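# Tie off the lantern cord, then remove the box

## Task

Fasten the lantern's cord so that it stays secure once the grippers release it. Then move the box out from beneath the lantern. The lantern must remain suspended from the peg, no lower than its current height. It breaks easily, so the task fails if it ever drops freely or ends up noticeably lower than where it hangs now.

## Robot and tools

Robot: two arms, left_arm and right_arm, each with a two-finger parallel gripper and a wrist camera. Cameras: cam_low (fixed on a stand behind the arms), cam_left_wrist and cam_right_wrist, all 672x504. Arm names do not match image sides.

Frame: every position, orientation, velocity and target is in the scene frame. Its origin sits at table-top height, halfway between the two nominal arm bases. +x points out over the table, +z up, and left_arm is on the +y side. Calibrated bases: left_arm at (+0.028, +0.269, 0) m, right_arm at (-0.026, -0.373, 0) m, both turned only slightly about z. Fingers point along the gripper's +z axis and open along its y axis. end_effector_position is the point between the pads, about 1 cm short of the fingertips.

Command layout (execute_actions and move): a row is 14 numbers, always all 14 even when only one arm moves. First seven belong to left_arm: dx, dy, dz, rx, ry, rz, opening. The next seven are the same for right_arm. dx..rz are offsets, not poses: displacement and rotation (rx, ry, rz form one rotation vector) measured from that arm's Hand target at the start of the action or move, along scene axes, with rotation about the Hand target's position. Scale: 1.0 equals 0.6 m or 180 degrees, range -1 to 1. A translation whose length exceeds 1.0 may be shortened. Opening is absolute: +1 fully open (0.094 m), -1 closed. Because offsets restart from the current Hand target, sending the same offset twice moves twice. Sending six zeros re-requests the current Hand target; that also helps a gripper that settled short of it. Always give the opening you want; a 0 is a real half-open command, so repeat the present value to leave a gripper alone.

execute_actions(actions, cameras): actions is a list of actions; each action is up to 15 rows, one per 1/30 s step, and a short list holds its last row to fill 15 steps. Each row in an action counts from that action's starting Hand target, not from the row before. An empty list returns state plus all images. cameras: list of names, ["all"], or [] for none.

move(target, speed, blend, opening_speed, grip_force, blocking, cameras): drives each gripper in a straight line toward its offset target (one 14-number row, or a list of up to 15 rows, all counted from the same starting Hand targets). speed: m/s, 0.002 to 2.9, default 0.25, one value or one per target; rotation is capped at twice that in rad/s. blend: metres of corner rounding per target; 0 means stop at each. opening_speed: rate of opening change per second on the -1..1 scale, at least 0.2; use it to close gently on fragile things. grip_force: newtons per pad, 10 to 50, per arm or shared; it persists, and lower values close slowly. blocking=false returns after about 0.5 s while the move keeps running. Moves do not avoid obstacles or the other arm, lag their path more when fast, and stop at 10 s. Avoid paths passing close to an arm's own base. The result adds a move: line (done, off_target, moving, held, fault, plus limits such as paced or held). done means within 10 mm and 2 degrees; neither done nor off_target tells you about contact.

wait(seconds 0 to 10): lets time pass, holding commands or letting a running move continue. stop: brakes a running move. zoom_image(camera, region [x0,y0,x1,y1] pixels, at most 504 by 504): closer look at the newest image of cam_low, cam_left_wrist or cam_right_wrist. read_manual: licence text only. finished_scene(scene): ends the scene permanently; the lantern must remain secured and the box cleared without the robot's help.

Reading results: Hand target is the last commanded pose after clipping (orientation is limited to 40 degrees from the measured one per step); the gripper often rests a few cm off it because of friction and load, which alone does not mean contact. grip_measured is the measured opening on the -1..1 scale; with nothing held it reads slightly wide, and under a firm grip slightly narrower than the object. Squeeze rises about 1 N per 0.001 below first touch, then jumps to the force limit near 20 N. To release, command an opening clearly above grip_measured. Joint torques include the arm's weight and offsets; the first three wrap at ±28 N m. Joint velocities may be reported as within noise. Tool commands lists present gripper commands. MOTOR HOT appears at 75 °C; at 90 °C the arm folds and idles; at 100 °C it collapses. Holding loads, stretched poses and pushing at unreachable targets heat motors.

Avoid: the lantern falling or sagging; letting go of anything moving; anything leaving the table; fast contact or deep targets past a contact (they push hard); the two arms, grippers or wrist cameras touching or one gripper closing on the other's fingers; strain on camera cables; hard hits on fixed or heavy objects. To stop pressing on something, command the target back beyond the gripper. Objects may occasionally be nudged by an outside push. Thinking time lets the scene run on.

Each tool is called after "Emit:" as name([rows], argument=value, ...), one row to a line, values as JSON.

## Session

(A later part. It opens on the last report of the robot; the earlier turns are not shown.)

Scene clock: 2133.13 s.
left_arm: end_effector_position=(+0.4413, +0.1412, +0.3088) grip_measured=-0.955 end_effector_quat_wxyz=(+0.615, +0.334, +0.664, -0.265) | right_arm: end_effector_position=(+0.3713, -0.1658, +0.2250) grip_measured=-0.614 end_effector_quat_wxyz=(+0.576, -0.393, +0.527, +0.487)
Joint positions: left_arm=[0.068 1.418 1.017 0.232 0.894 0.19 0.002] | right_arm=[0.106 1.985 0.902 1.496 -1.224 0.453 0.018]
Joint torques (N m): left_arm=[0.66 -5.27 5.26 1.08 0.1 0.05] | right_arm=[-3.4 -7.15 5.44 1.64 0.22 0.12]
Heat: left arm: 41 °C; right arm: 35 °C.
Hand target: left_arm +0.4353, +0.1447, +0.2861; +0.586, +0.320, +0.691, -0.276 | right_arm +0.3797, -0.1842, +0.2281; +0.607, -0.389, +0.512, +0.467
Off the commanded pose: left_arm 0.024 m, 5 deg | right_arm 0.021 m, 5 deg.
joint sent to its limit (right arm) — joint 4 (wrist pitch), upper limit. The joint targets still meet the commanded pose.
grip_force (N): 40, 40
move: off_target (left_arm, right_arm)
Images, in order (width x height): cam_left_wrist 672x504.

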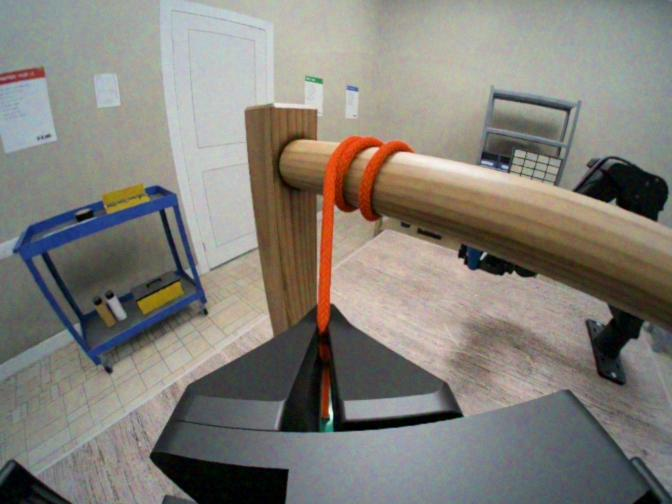

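Emit:
zoom_image(camera="cam_left_wrist", region=[230, 80, 480, 260])

Emit:
move([
  [-0.05,0,0.11,0,0,0,-1, -0.08,0.055,0,0,0,0,-0.75],
  [-0.05,0,0.11,0,0,0,-1, -0.11,-0.015,-0.02,0,0,0,-0.75],
], speed=0.06, blend=[0.01,0], cameras=["all"])

Scaled by 2.016 from the camera's 672x504 image, which has a finer 960x720 frame.

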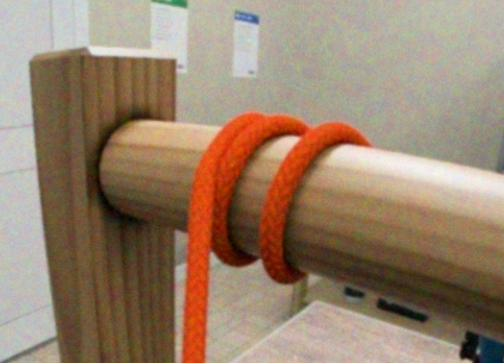

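Scene clock: 2156.03 s.
left_arm: end_effector_position=(+0.4120, +0.1407, +0.3297) grip_measured=-0.955 end_effector_quat_wxyz=(+0.567, +0.312, +0.706, -0.288) | right_arm: end_effector_position=(+0.3204, -0.1731, +0.2185) grip_measured=-0.614 end_effector_quat_wxyz=(+0.577, -0.382, +0.543, +0.476)
Joint positions: left_arm=[0.068 1.315 1.12 -0.114 0.891 0.19 0.002] | right_arm=[0.103 1.808 0.644 1.497 -1.196 0.389 0.018]
Joint torques (N m): left_arm=[0.98 -6.43 10.17 1.49 0.22 0.1] | right_arm=[-4.41 -7.1 1.52 1.71 -0.25 -0.15]
Heat: left arm: 38 °C; right arm: 35 °C.
Hand target: left_arm +0.4053, +0.1447, +0.3521; +0.586, +0.320, +0.691, -0.276 | right_arm +0.3136, -0.1932, +0.2161; +0.607, -0.389, +0.512, +0.468
Off the commanded pose: left_arm 0.024 m, 3 deg | right_arm 0.021 m, 5 deg.
joint sent to its limit (right arm) — joint 4 (wrist pitch), upper limit. The joint targets are off in orientation, not in position.
grip_force (N): 40, 40
move: off_target (left_arm, right_arm)

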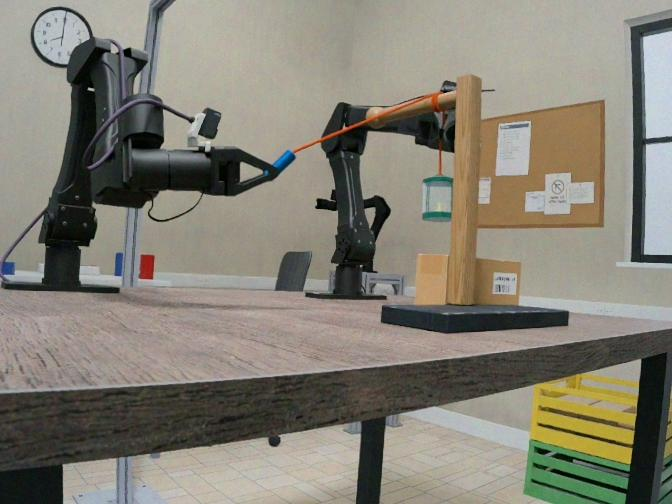

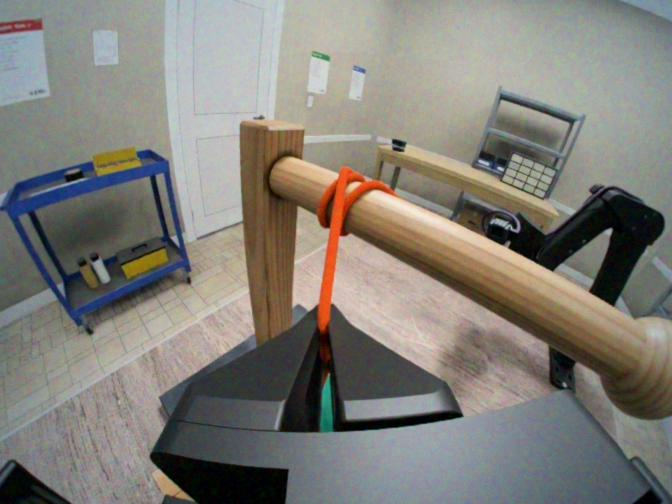

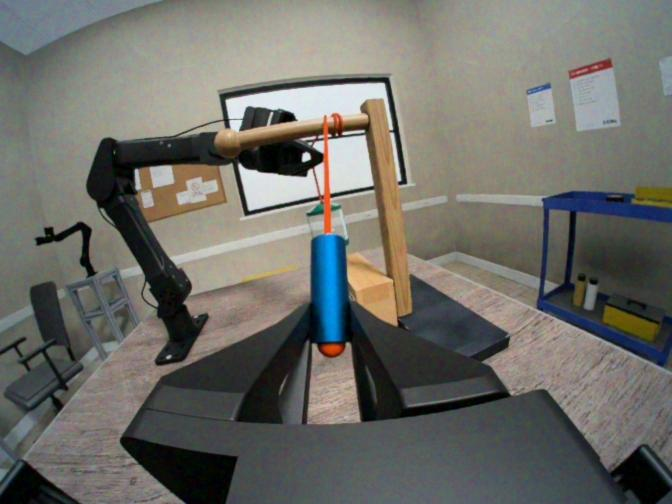

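Emit:
move([
  [0,0,0,0,0,0,-1, 0.02,0.10,0.03,0,0,0,-0.75],
  [-0.085,0.0,0.0,0,0,0,-1, -0.01,0.10,0.03,0,0,0,-0.75],
], speed=0.06, blend=[0.01,0], cameras=["all"])

Scene clock: 2178.90 s.
left_arm: end_effector_position=(+0.3616, +0.1444, +0.3419) grip_measured=-0.955 end_effector_quat_wxyz=(+0.571, +0.307, +0.707, -0.280) | right_arm: end_effector_position=(+0.3120, -0.1331, +0.2173) grip_measured=-0.614 end_effector_quat_wxyz=(+0.585, -0.380, +0.532, +0.481)
Joint positions: left_arm=[0.082 1.113 1.04 -0.231 0.886 0.193 0.002] | right_arm=[0.24 1.819 0.633 1.491 -1.063 0.336 0.018]
Joint torques (N m): left_arm=[0.72 -4.25 7.24 1.79 0.33 0.15] | right_arm=[0.43 -10.51 4.53 1.11 0.25 -0.13]
Heat: left arm: 39 °C; right arm: 34 °C.
Hand target: left_arm +0.3544, +0.1448, +0.3521; +0.586, +0.320, +0.691, -0.276 | right_arm +0.3076, -0.1333, +0.2341; +0.607, -0.389, +0.512, +0.467
Off the commanded pose: left_arm 0.013 m, 3 deg | right_arm 0.017 m, 4 deg.
grip_force (N): 40, 40
move: off_target (left_arm, right_arm)

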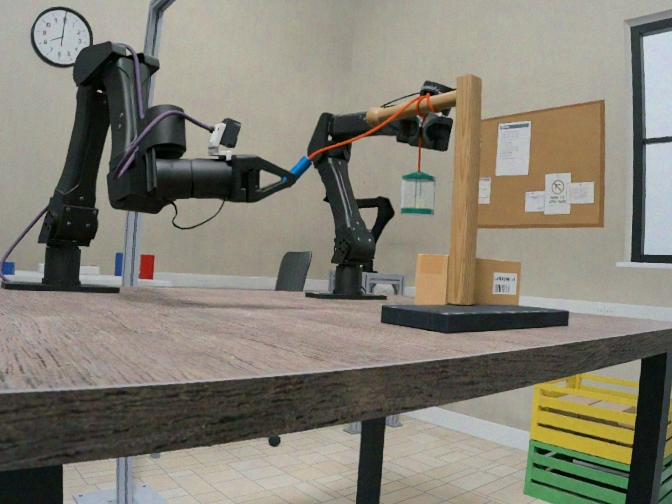

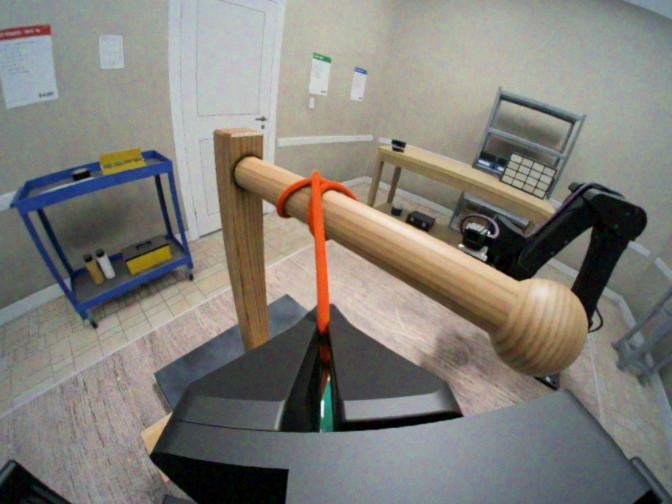

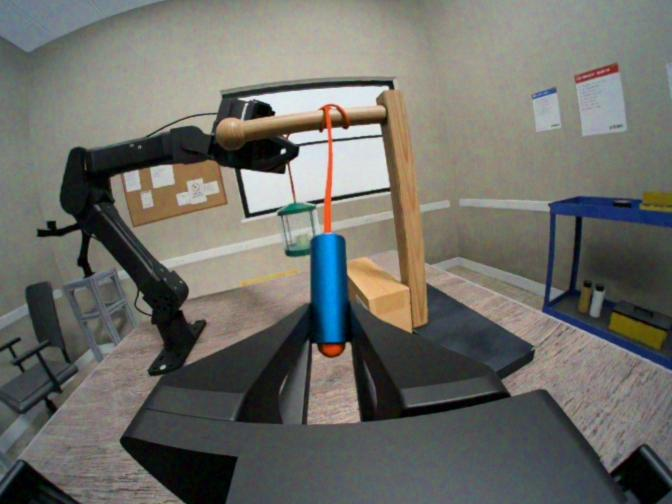

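Emit:
move(target=[0,0,0,0,0,0,-1, -0.045,-0.055,-0.02,0,0,0,-0.75], speed=0.06, cameras=["all"])

Scene clock: 2197.03 s.
left_arm: end_effector_position=(+0.3615, +0.1444, +0.3418) grip_measured=-0.955 end_effector_quat_wxyz=(+0.571, +0.308, +0.707, -0.280) | right_arm: end_effector_position=(+0.2882, -0.1578, +0.2111) grip_measured=-0.614 end_effector_quat_wxyz=(+0.576, -0.376, +0.547, +0.477)
Joint positions: left_arm=[0.082 1.113 1.04 -0.232 0.886 0.194 0.002] | right_arm=[0.173 1.725 0.506 1.497 -1.121 0.34 0.018]
Joint torques (N m): left_arm=[0.72 -4.16 7.25 1.81 0.35 0.13] | right_arm=[-1.83 -7.47 2.92 1.78 -0.06 -0.01]
Heat: left arm: 41 °C; right arm: 34 °C.
Hand target: left_arm +0.3544, +0.1448, +0.3520; +0.586, +0.320, +0.691, -0.276 | right_arm +0.2806, -0.1662, +0.2221; +0.607, -0.389, +0.512, +0.467
Off the commanded pose: left_arm 0.013 m, 3 deg | right_arm 0.016 m, 6 deg.
joint sent to its limit (right arm) — joint 4 (wrist pitch), upper limit. The joint targets still meet the commanded pose.
grip_force (N): 40, 40
move: off_target (left_arm, right_arm)

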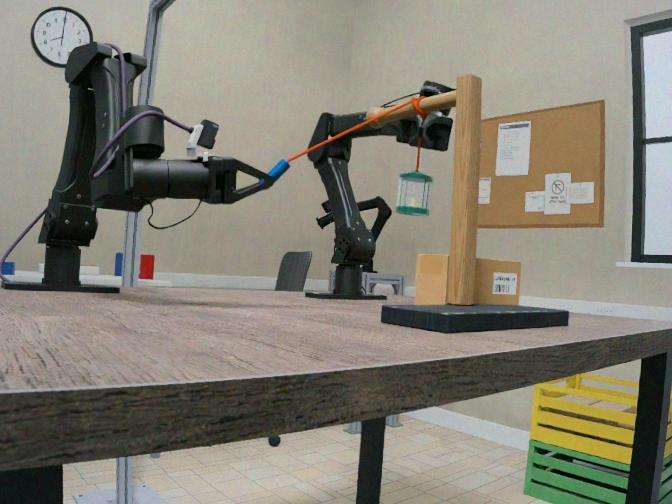

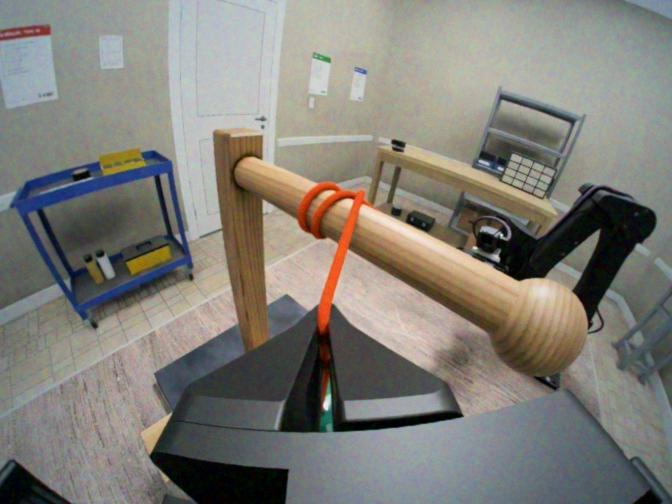

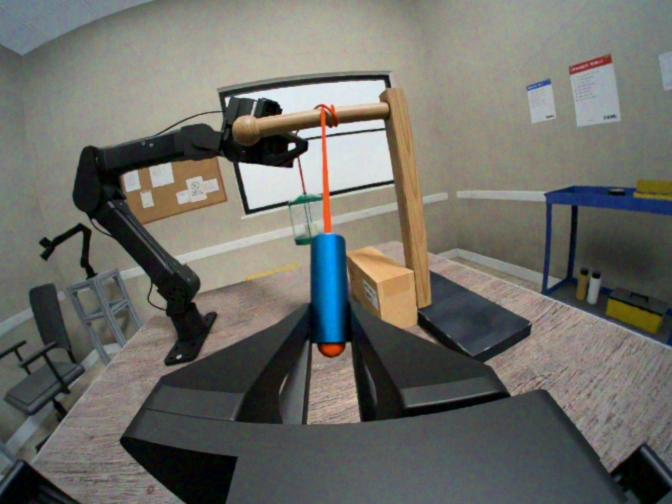

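Emit:
zoom_image(camera="cam_left_wrist", region=[240, 130, 440, 290])

Emit:
zoom_image(camera="cam_right_wrist", region=[260, 70, 420, 200])

Scaled by 2.520 from the camera's 672x504 image, which has a finer 960x720 frame.

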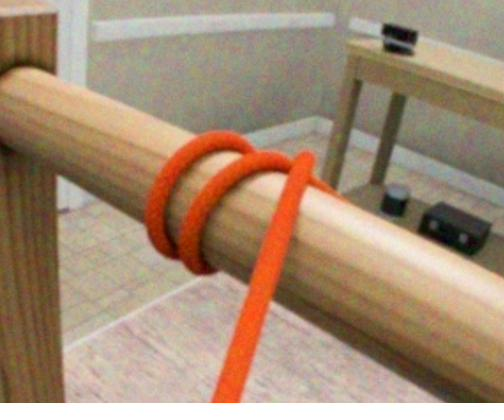

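Scaled by 3.150 from the camera's 672x504 image, which has a finer 960x720 frame.

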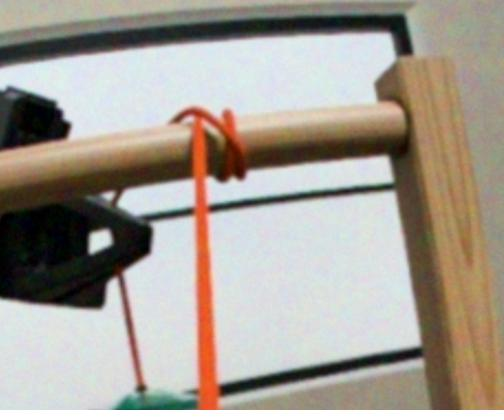

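Emit:
move([
  [0.085,0,-0.0367,0,0,0,-1, 0,0,0,0,0,0,-0.75],
  [0.085,0,-0.1117,0,0,0,-1, 0,0,0,0,0,0,-0.75],
], speed=0.06, blend=[0.01,0], cameras=["all"])

Scene clock: 2215.53 s.
left_arm: end_effector_position=(+0.3968, +0.1356, +0.3128) grip_measured=-0.955 end_effector_quat_wxyz=(+0.610, +0.348, +0.655, -0.279) | right_arm: end_effector_position=(+0.2877, -0.1586, +0.2101) grip_measured=-0.614 end_effector_quat_wxyz=(+0.575, -0.376, +0.548, +0.477)
Joint positions: left_arm=[0.07 1.262 0.913 0.178 0.942 0.197 0.002] | right_arm=[0.17 1.725 0.503 1.497 -1.125 0.34 0.018]
Joint torques (N m): left_arm=[0.98 -2.06 5.7 1.25 -0.28 0.05] | right_arm=[-1.61 -7.49 3.1 1.77 -0.05 0]
Heat: left arm: 42 °C; right arm: 35 °C.
Hand target: left_arm +0.4053, +0.1448, +0.2851; +0.586, +0.320, +0.691, -0.276 | right_arm +0.2806, -0.1662, +0.2221; +0.607, -0.389, +0.512, +0.468
Off the commanded pose: left_arm 0.030 m, 6 deg | right_arm 0.016 m, 6 deg.
joint sent to its limit (right arm) — joint 4 (wrist pitch), upper limit. The joint targets still meet the commanded pose.
grip_force (N): 40, 40
move: off_target (left_arm, right_arm)

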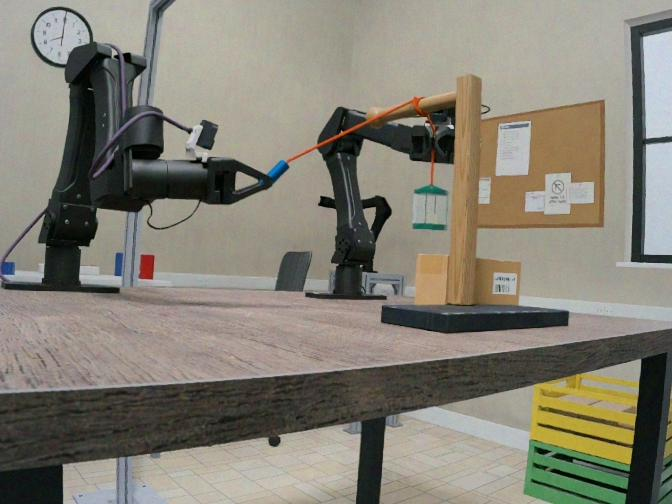

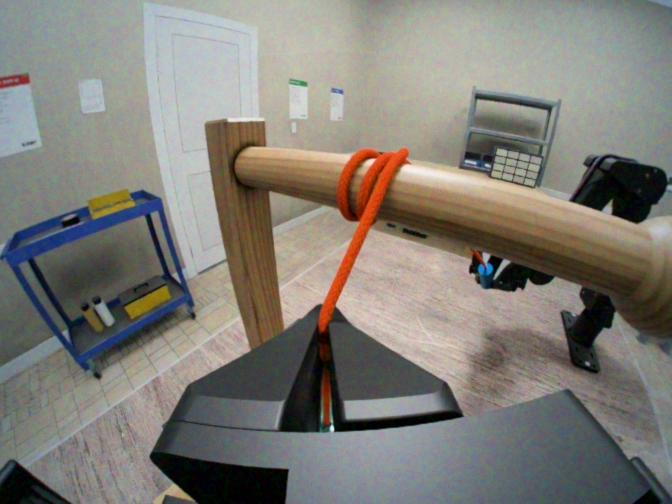

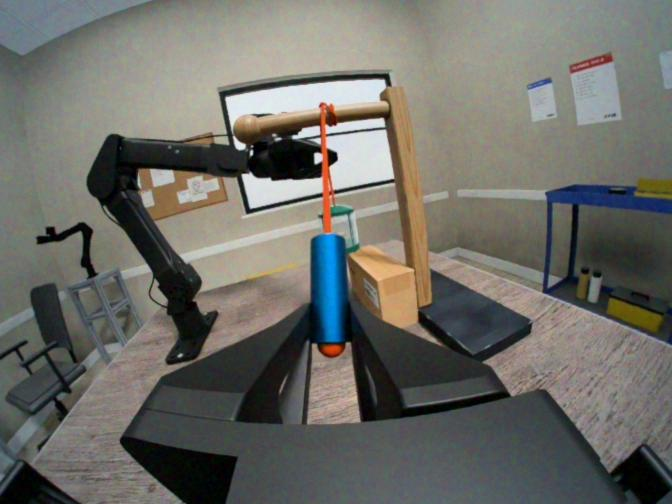

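Emit:
move([
  [0,0,0.037,0,0,0,-1, 0,0,0,0,0,0,-0.75],
  [0,0,0.037,0,0,0,-0.4, 0,0,0,0,0,0,-0.75],
], speed=0.05, opening_speed=0.5, cameras=["cam_low","cam_left_wrist"])

Scene clock: 2230.43 s.
left_arm: end_effector_position=(+0.4002, +0.1412, +0.3056) grip_measured=-0.401 end_effector_quat_wxyz=(+0.587, +0.324, +0.687, -0.279) | right_arm: end_effector_position=(+0.2877, -0.1586, +0.2101) grip_measured=-0.614 end_effector_quat_wxyz=(+0.575, -0.376, +0.548, +0.477)
Joint positions: left_arm=[0.074 1.262 0.946 0.064 0.904 0.197 0.028] | right_arm=[0.17 1.725 0.503 1.497 -1.125 0.34 0.018]
Joint torques (N m): left_arm=[0.68 -2.37 9.72 1.48 0.09 0.03] | right_arm=[-1.61 -7.49 3.1 1.78 -0.05 0]
Heat: left arm: 40 °C; right arm: 35 °C.
Hand target: left_arm +0.4054, +0.1448, +0.3073; +0.586, +0.320, +0.691, -0.276 | right_arm +0.2806, -0.1662, +0.2221; +0.607, -0.389, +0.512, +0.468
Off the commanded pose: left_arm 0.006 m, 1 deg | right_arm 0.016 m, 6 deg.
joint sent to its limit (right arm) — joint 4 (wrist pitch), upper limit. The joint targets still meet the commanded pose.
grip_force (N): 40, 40
move: off_target (right_arm); target 2's new opening was sent with left_arm's hand 0.014 m and 4 deg from that target
Images, in order (width x height): cam_low 672x504, cam_left_wrist 672x504.

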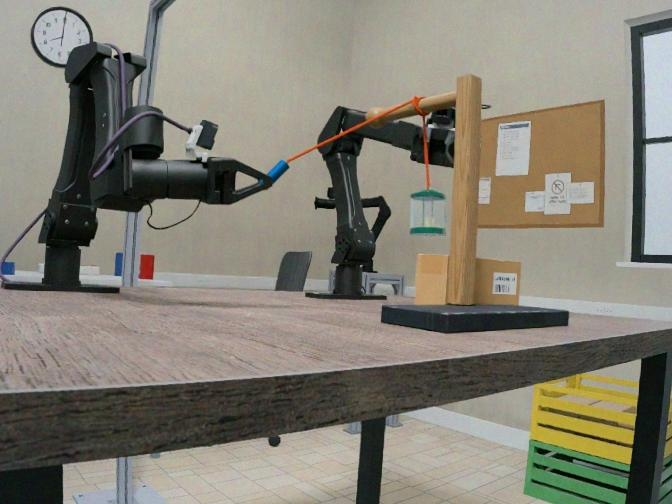

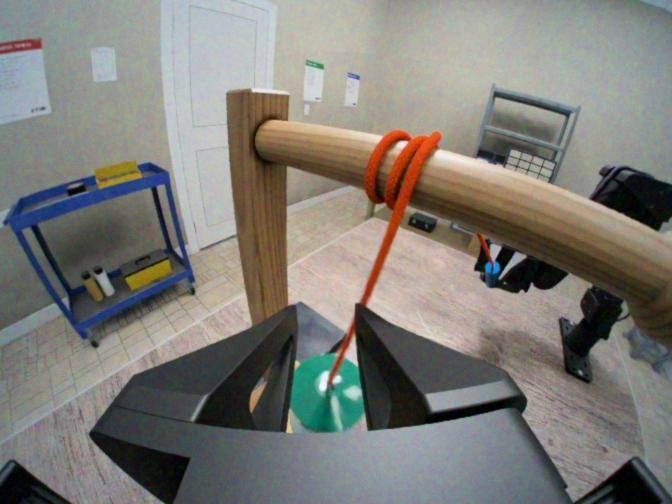

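Emit:
move([
  [-0.0583,0.0917,0,0,0,0,-0.4, 0,0,0,0,0,0,-0.75],
  [-0.1007,0.2587,-0.0622,0.1064,0.0893,0,-0.4, 0,0,0,0,0,0,-0.75],
], speed=[0.08,0.2], blend=[0.01,0], cameras=["all"])

Scene clock: 2252.90 s.
left_arm: end_effector_position=(+0.3455, +0.2999, +0.2672) grip_measured=-0.401 end_effector_quat_wxyz=(+0.424, +0.369, +0.805, -0.191) | right_arm: end_effector_position=(+0.2877, -0.1586, +0.2101) grip_measured=-0.614 end_effector_quat_wxyz=(+0.575, -0.376, +0.548, +0.477)
Joint positions: left_arm=[0.611 1.503 1.488 -1.349 0.951 1.325 0.028] | right_arm=[0.17 1.725 0.503 1.497 -1.125 0.34 0.018]
Joint torques (N m): left_arm=[0.46 -3.15 8.66 0.2 0.53 0.28] | right_arm=[-1.61 -7.49 3.1 1.77 -0.05 0]
Heat: left arm: 39 °C; right arm: 36 °C.
Hand target: left_arm +0.3449, +0.3000, +0.2699; +0.423, +0.371, +0.803, -0.200 | right_arm +0.2806, -0.1662, +0.2221; +0.607, -0.389, +0.512, +0.468
Off the commanded pose: left_arm 0.003 m, 1 deg | right_arm 0.016 m, 6 deg.
joint sent to its limit (right arm) — joint 4 (wrist pitch), upper limit. The joint targets still meet the commanded pose.
grip_force (N): 40, 40
move: off_target (right_arm)

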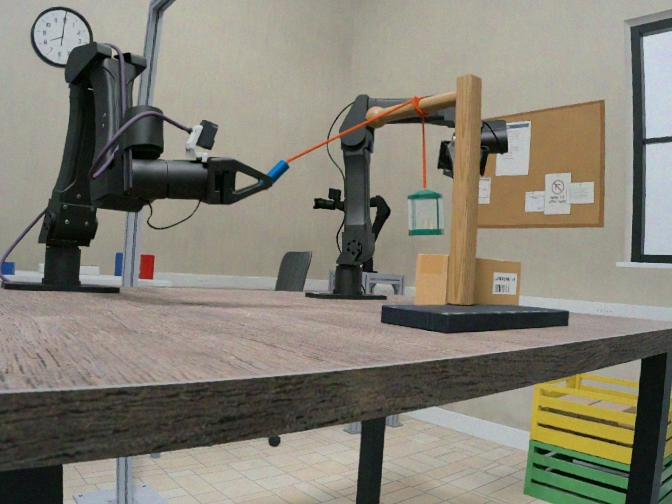

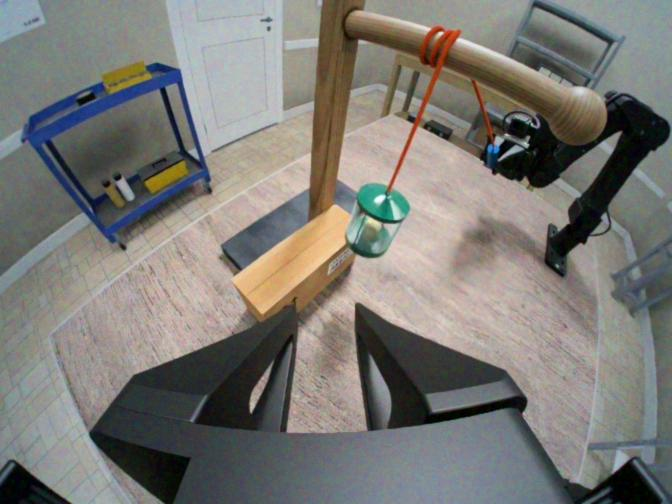

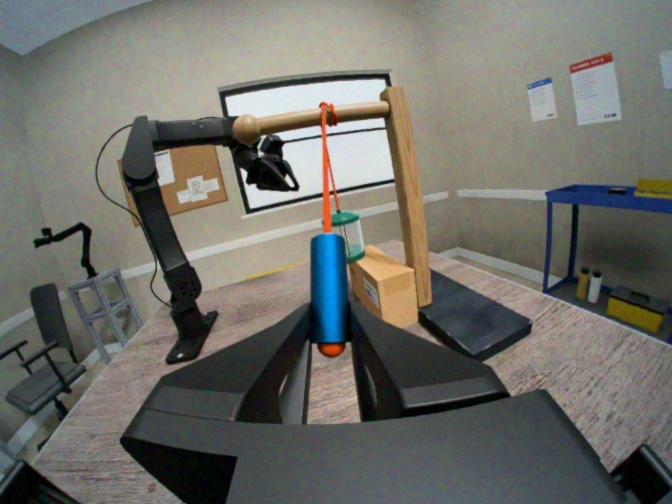

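Emit:
zoom_image(camera="cam_left_wrist", region=[210, 170, 420, 330])

Scaled by 2.400 from the camera's 672x504 image, which has a finer 960x720 frame.

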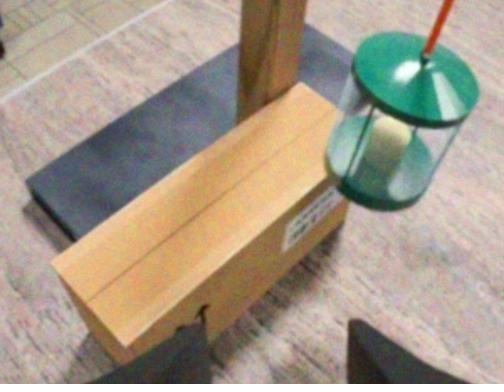

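Emit:
move([
  [0.1252,0.1167,-0.1832,0.1396,0.0977,-0.0543,1, 0,0,0,0,0,0,-0.75],
  [0.2218,0.0583,-0.2915,0.1898,0.0691,-0.2151,1, 0,0,0,0,0,0,-0.75],
], speed=[0.2,0.12], blend=[0.02,0], cameras=["all"])

Scene clock: 2275.57 s.
left_arm: end_effector_position=(+0.4869, +0.3410, +0.1042) grip_measured=+0.999 end_effector_quat_wxyz=(+0.148, +0.689, +0.705, -0.080) | right_arm: end_effector_position=(+0.2877, -0.1586, +0.2101) grip_measured=-0.614 end_effector_quat_wxyz=(+0.575, -0.376, +0.548, +0.477)
Joint positions: left_arm=[0.321 2.379 2.313 -1.498 0.337 1.829 0.094] | right_arm=[0.17 1.725 0.503 1.497 -1.125 0.34 0.018]
Joint torques (N m): left_arm=[-0.62 -8.38 8.27 -0.29 0.25 0.2] | right_arm=[-1.61 -7.49 3.11 1.78 -0.05 0]
Heat: left arm: 37 °C; right arm: 37 °C.
Hand target: left_arm +0.4781, +0.3349, +0.0951; +0.122, +0.694, +0.698, -0.124 | right_arm +0.2806, -0.1662, +0.2221; +0.607, -0.389, +0.512, +0.468
Off the commanded pose: left_arm 0.014 m, 6 deg | right_arm 0.016 m, 6 deg.
joint sent to its limit (left arm) — joint 4 (wrist pitch), lower limit. The joint targets still meet the commanded pose.
joint sent to its limit (right arm) — joint 4 (wrist pitch), upper limit. The joint targets still meet the commanded pose.
grip_force (N): 40, 40
move: off_target (left_arm, right_arm)

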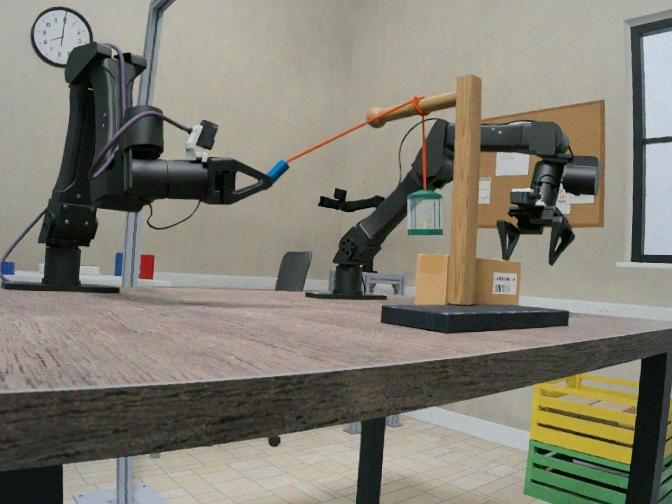

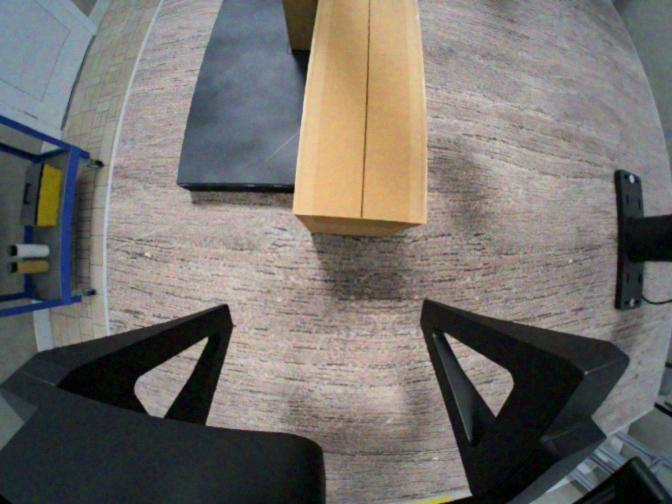

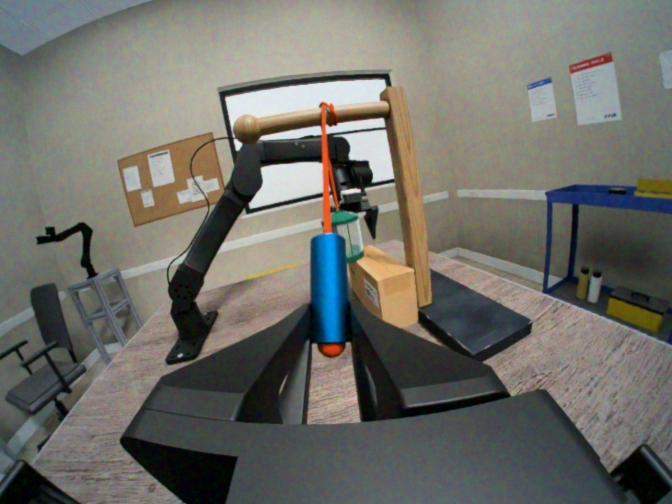

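Emit:
move([
  [-0.0257,-0.033,-0.035,0,0,0,1, 0,0,0,0,0,0,-0.75],
  [-0.0257,-0.115,-0.0467,0,0,0,1, 0,0,0,0,0,0,-0.75],
], speed=0.1, blend=[0.01,0], cameras=["cam_left_wrist","cam_low"])

Scene clock: 2295.17 s.
left_arm: end_effector_position=(+0.4671, +0.2685, +0.0506) grip_measured=+0.999 end_effector_quat_wxyz=(+0.113, +0.696, +0.698, -0.126) | right_arm: end_effector_position=(+0.2877, -0.1586, +0.2101) grip_measured=-0.614 end_effector_quat_wxyz=(+0.575, -0.376, +0.548, +0.477)
Joint positions: left_arm=[0.171 2.32 1.995 -1.311 0.335 1.711 0.094] | right_arm=[0.17 1.725 0.503 1.497 -1.125 0.34 0.018]
Joint torques (N m): left_arm=[0.03 -13.75 5.12 -0.06 0.31 0.02] | right_arm=[-1.61 -7.49 3.1 1.77 -0.05 0]
Heat: left arm: 36 °C; right arm: 37 °C.
Hand target: left_arm +0.4627, +0.2659, +0.0671; +0.123, +0.694, +0.698, -0.124 | right_arm +0.2806, -0.1662, +0.2221; +0.607, -0.389, +0.512, +0.468
Off the commanded pose: left_arm 0.017 m, 1 deg | right_arm 0.016 m, 6 deg.
joint sent to its limit (right arm) — joint 4 (wrist pitch), upper limit. The joint targets still meet the commanded pose.
grip_force (N): 40, 40
move: off_target (left_arm, right_arm)
Images, in order (width x height): cam_low 672x504, cam_left_wrist 672x504.

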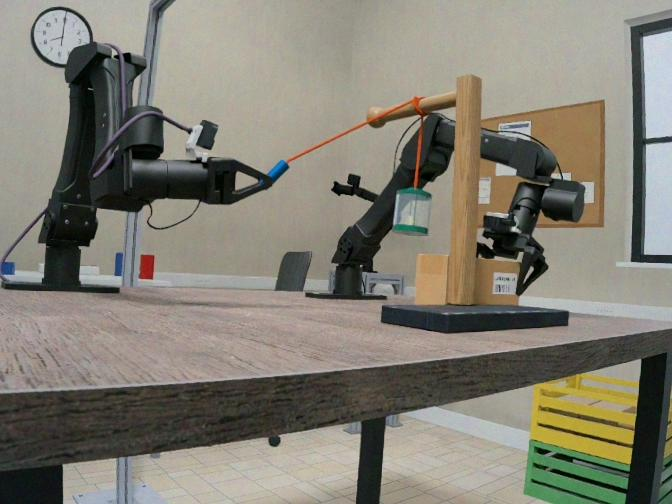

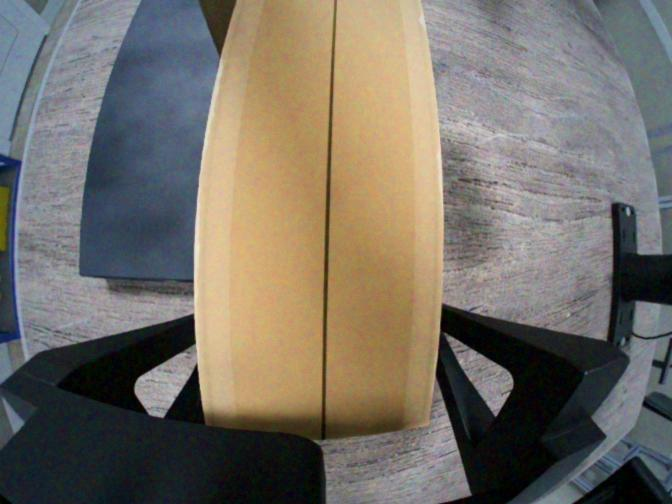

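Emit:
move(target=[0,0,0,0,0,0,0.0, 0,0,0,0,0,0,-0.75], speed=0.1, grip_force=[22,40], opening_speed=0.7, cameras=["cam_left_wrist","cam_low"])

Scene clock: 2323.30 s.
left_arm: end_effector_position=(+0.4708, +0.2689, +0.0504) grip_measured=+0.395 end_effector_quat_wxyz=(+0.118, +0.697, +0.697, -0.120) | right_arm: end_effector_position=(+0.2877, -0.1586, +0.2101) grip_measured=-0.614 end_effector_quat_wxyz=(+0.575, -0.376, +0.548, +0.477)
Joint positions: left_arm=[0.171 2.32 1.995 -1.295 0.335 1.71 0.066] | right_arm=[0.17 1.725 0.503 1.497 -1.125 0.34 0.018]
Joint torques (N m): left_arm=[-0.01 -13.72 5.18 -0.14 0.31 -0.05] | right_arm=[-1.61 -7.49 3.1 1.78 -0.05 0]
Heat: left arm: 35 °C; right arm: 37 °C.
Hand target: left_arm +0.4627, +0.2659, +0.0671; +0.123, +0.694, +0.699, -0.124 | right_arm +0.2806, -0.1662, +0.2221; +0.607, -0.389, +0.512, +0.468
Off the commanded pose: left_arm 0.019 m, 1 deg | right_arm 0.016 m, 6 deg.
joint sent to its limit (right arm) — joint 4 (wrist pitch), upper limit. The joint targets still meet the commanded pose.
grip_force (N): 22, 40
move: off_target (left_arm, right_arm)
Images, in order (width x height): cam_low 672x504, cam_left_wrist 672x504.

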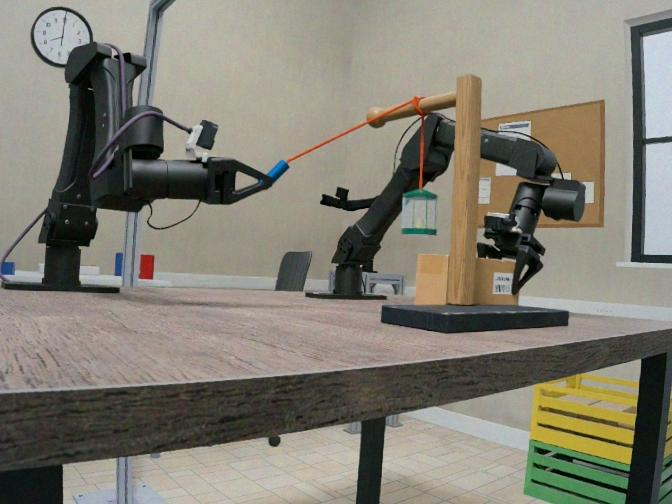

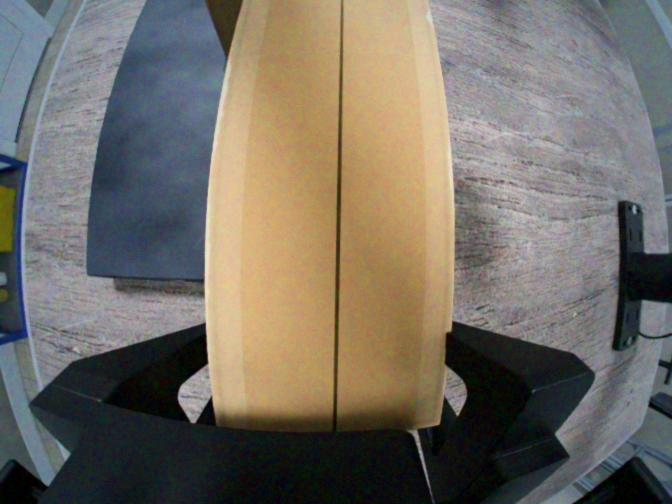

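Emit:
move([
  [-0.1167,0.0683,-0.0067,0,0,0,0.0, 0,0,0,0,0,0,-0.75],
  [-0.15,0.185,-0.0167,0,0,0.0833,0.0, 0,0,0,0,0,0,-0.75],
  [-0.2,0.3017,-0.0217,0,0,0.1944,0.0, 0,0,0,0,0,0,-0.75],
], speed=0.1, blend=[0.02,0.02,0], cameras=["all"])

Scene clock: 2350.63 s.
left_arm: end_effector_position=(+0.3517, +0.4429, +0.0498) grip_measured=+0.390 end_effector_quat_wxyz=(+0.160, +0.466, +0.866, -0.086) | right_arm: end_effector_position=(+0.2877, -0.1586, +0.2101) grip_measured=-0.614 end_effector_quat_wxyz=(+0.575, -0.376, +0.548, +0.477)
Joint positions: left_arm=[0.705 1.99 1.463 -1.074 0.364 1.658 0.065] | right_arm=[0.17 1.725 0.503 1.497 -1.125 0.34 0.018]
Joint torques (N m): left_arm=[1.43 -10.03 4.67 0.12 0.09 -0.18] | right_arm=[-1.62 -7.49 3.1 1.78 -0.05 0]
Heat: left arm: 35 °C; right arm: 38 °C.
Hand target: left_arm +0.3427, +0.4469, +0.0540; +0.154, +0.452, +0.875, -0.082 | right_arm +0.2806, -0.1662, +0.2221; +0.607, -0.389, +0.512, +0.468
Off the commanded pose: left_arm 0.011 m, 2 deg | right_arm 0.016 m, 6 deg.
joint sent to its limit (right arm) — joint 4 (wrist pitch), upper limit. The joint targets still meet the commanded pose.
grip_force (N): 22, 40
move: off_target (left_arm, right_arm)

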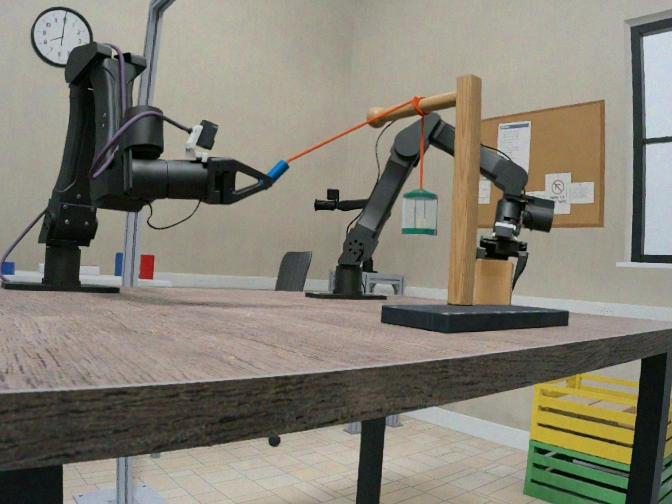

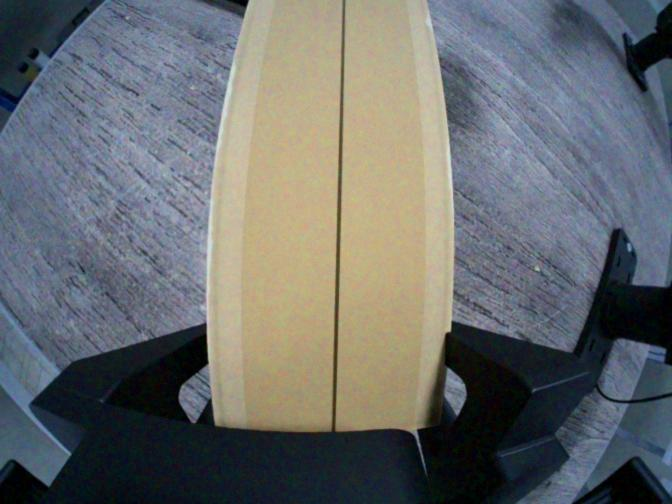

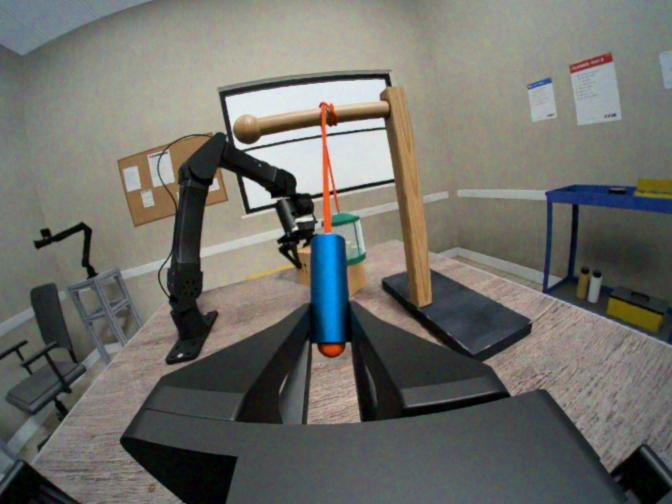

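Emit:
move([
  [-0.05,0.05,0,0,0,0.05,0.0, 0,0,0,0,0,0,-0.75],
  [-0.05,0.05,0,0,0,0.05,1, 0,0,0,0,0,0,-0.75],
  [-0.07,0.095,0.16,0,0,0.05,1, 0,0,0,0,0,0,-0.75],
], speed=[0.08,0.08,0.12], opening_speed=1.0, cameras=["cam_low","cam_left_wrist"])

Scene clock: 2378.57 s.
left_arm: end_effector_position=(+0.3057, +0.5061, +0.1429) grip_measured=+0.999 end_effector_quat_wxyz=(+0.161, +0.382, +0.908, -0.064) | right_arm: end_effector_position=(+0.2877, -0.1586, +0.2101) grip_measured=-0.614 end_effector_quat_wxyz=(+0.575, -0.376, +0.548, +0.477)
Joint positions: left_arm=[0.912 1.941 1.771 -1.429 0.348 1.674 0.094] | right_arm=[0.17 1.725 0.503 1.497 -1.125 0.34 0.018]
Joint torques (N m): left_arm=[0.59 -8.14 7.95 -0.2 0.21 0.16] | right_arm=[-1.61 -7.49 3.1 1.77 -0.05 0]
Heat: left arm: 35 °C; right arm: 38 °C.
Hand target: left_arm +0.3006, +0.5039, +0.1500; +0.160, +0.382, +0.908, -0.069 | right_arm +0.2806, -0.1662, +0.2221; +0.607, -0.389, +0.512, +0.468
Off the commanded pose: left_arm 0.009 m, 1 deg | right_arm 0.016 m, 6 deg.
joint sent to its limit (right arm) — joint 4 (wrist pitch), upper limit. The joint targets still meet the commanded pose.
grip_force (N): 22, 40
move: off_target (right_arm); target 2's new opening was sent with left_arm's hand 0.012 m and 2 deg from that target
Images, in order (width x height): cam_low 672x504, cam_left_wrist 672x504.

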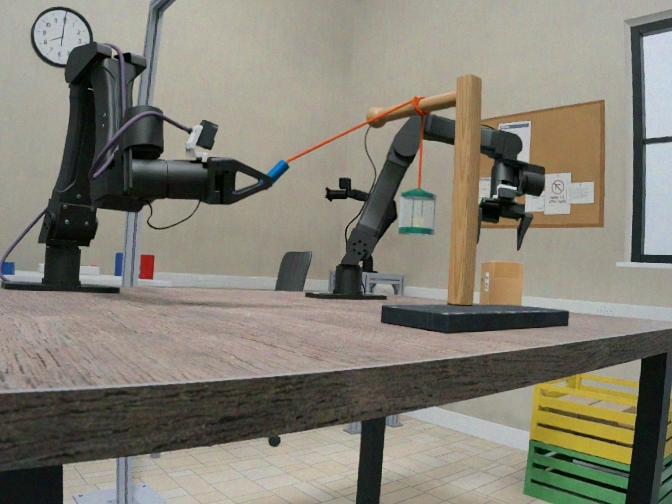

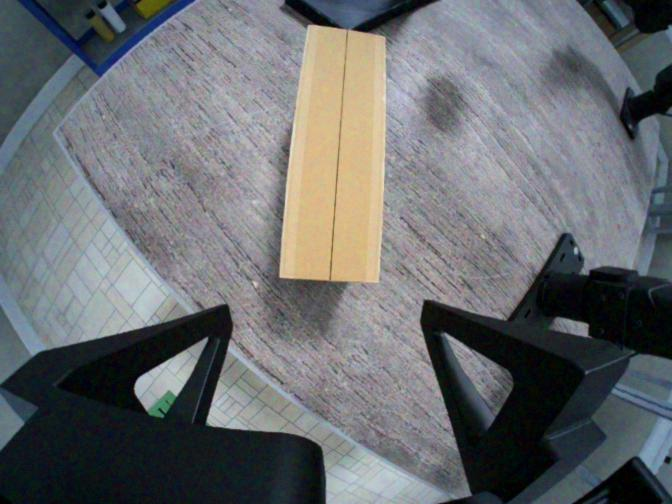

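Emit:
move([
  [0.049,-0.1732,0.15,-0.1,-0.093,-0.011,-0.1, 0,0,0,0,0,0,-0.75],
  [0.0773,-0.5148,0.25,-0.2048,-0.1868,-0.0221,-0.1, 0,0,0,0,0,0,-0.75],
], speed=0.22, blend=[0.03,0], cameras=["all"])

Scene clock: 2398.10 s.
left_arm: end_effector_position=(+0.3532, +0.1995, +0.2997) grip_measured=-0.099 end_effector_quat_wxyz=(+0.520, +0.346, +0.744, -0.238) | right_arm: end_effector_position=(+0.2877, -0.1586, +0.2101) grip_measured=-0.614 end_effector_quat_wxyz=(+0.575, -0.376, +0.548, +0.477)
Joint positions: left_arm=[0.303 1.189 1.125 -0.645 1.013 0.635 0.042] | right_arm=[0.17 1.725 0.503 1.497 -1.125 0.34 0.018]
Joint torques (N m): left_arm=[-0.77 -4.19 6.16 1.31 0.33 -0.09] | right_arm=[-1.61 -7.49 3.1 1.77 -0.05 0]
Heat: left arm: 37 °C; right arm: 38 °C.
Hand target: left_arm +0.3471, +0.1951, +0.3000; +0.520, +0.346, +0.742, -0.242 | right_arm +0.2806, -0.1662, +0.2221; +0.607, -0.389, +0.512, +0.468
Off the commanded pose: left_arm 0.008 m, 1 deg | right_arm 0.016 m, 6 deg.
joint sent to its limit (right arm) — joint 4 (wrist pitch), upper limit. The joint targets still meet the commanded pose.
grip_force (N): 22, 40
move: off_target (right_arm)

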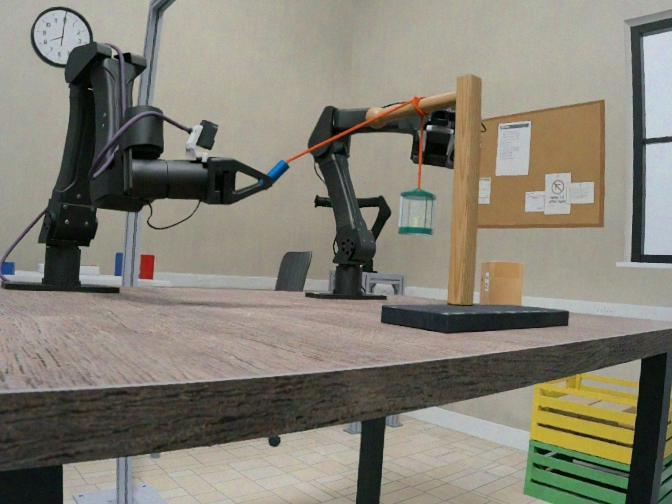

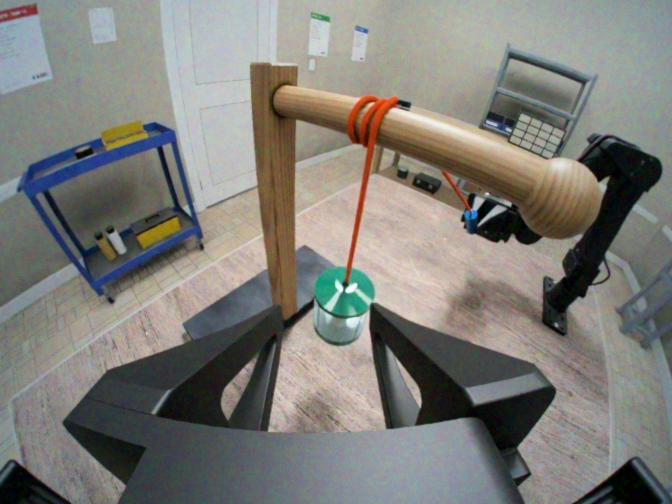

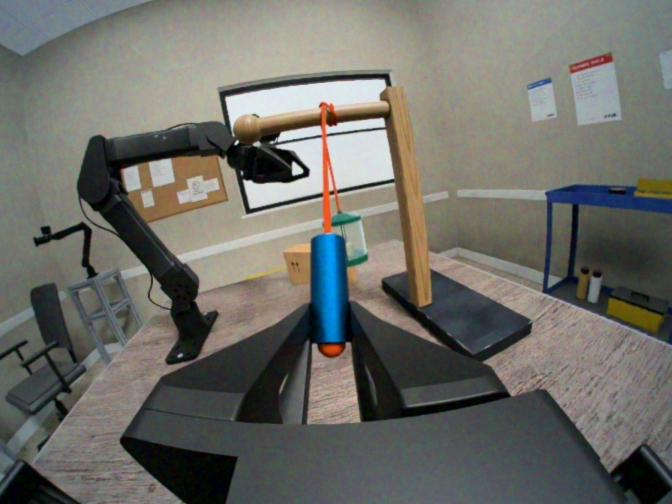

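Emit:
move(target=[0.0392,-0.0872,0,0,0,0,-0.1, 0,0,0,0,0,0,-0.75], speed=0.12, cameras=["cam_left_wrist"])

Scene clock: 2432.23 s.
left_arm: end_effector_position=(+0.3712, +0.1448, +0.3074) grip_measured=-0.099 end_effector_quat_wxyz=(+0.528, +0.349, +0.737, -0.236) | right_arm: end_effector_position=(+0.2877, -0.1586, +0.2101) grip_measured=-0.614 end_effector_quat_wxyz=(+0.575, -0.376, +0.548, +0.477)
Joint positions: left_arm=[0.057 1.189 1.099 -0.414 0.815 0.404 0.042] | right_arm=[0.17 1.725 0.503 1.497 -1.125 0.34 0.018]
Joint torques (N m): left_arm=[-0.59 -2.47 6.43 1.62 0.21 -0.04] | right_arm=[-1.62 -7.49 3.1 1.77 -0.05 0]
Heat: left arm: 36 °C; right arm: 38 °C.
Hand target: left_arm +0.3705, +0.1427, +0.2999; +0.519, +0.346, +0.743, -0.242 | right_arm +0.2806, -0.1662, +0.2221; +0.607, -0.389, +0.512, +0.468
Off the commanded pose: left_arm 0.008 m, 1 deg | right_arm 0.016 m, 6 deg.
joint sent to its limit (right arm) — joint 4 (wrist pitch), upper limit. The joint targets still meet the commanded pose.
grip_force (N): 22, 40
move: off_target (right_arm)
Images, in order (width x height): cam_left_wrist 672x504.

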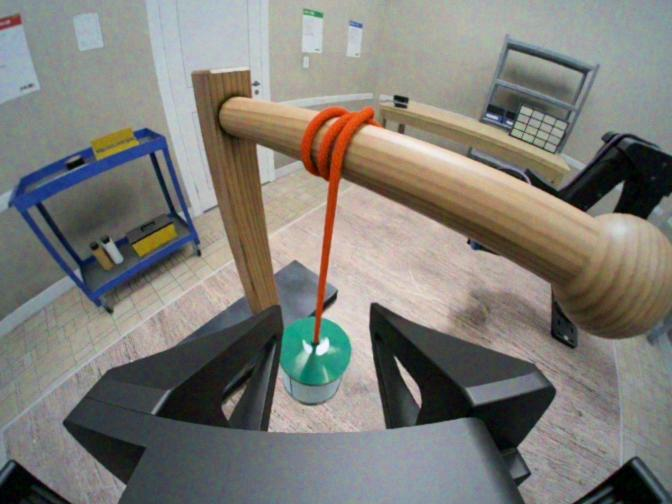

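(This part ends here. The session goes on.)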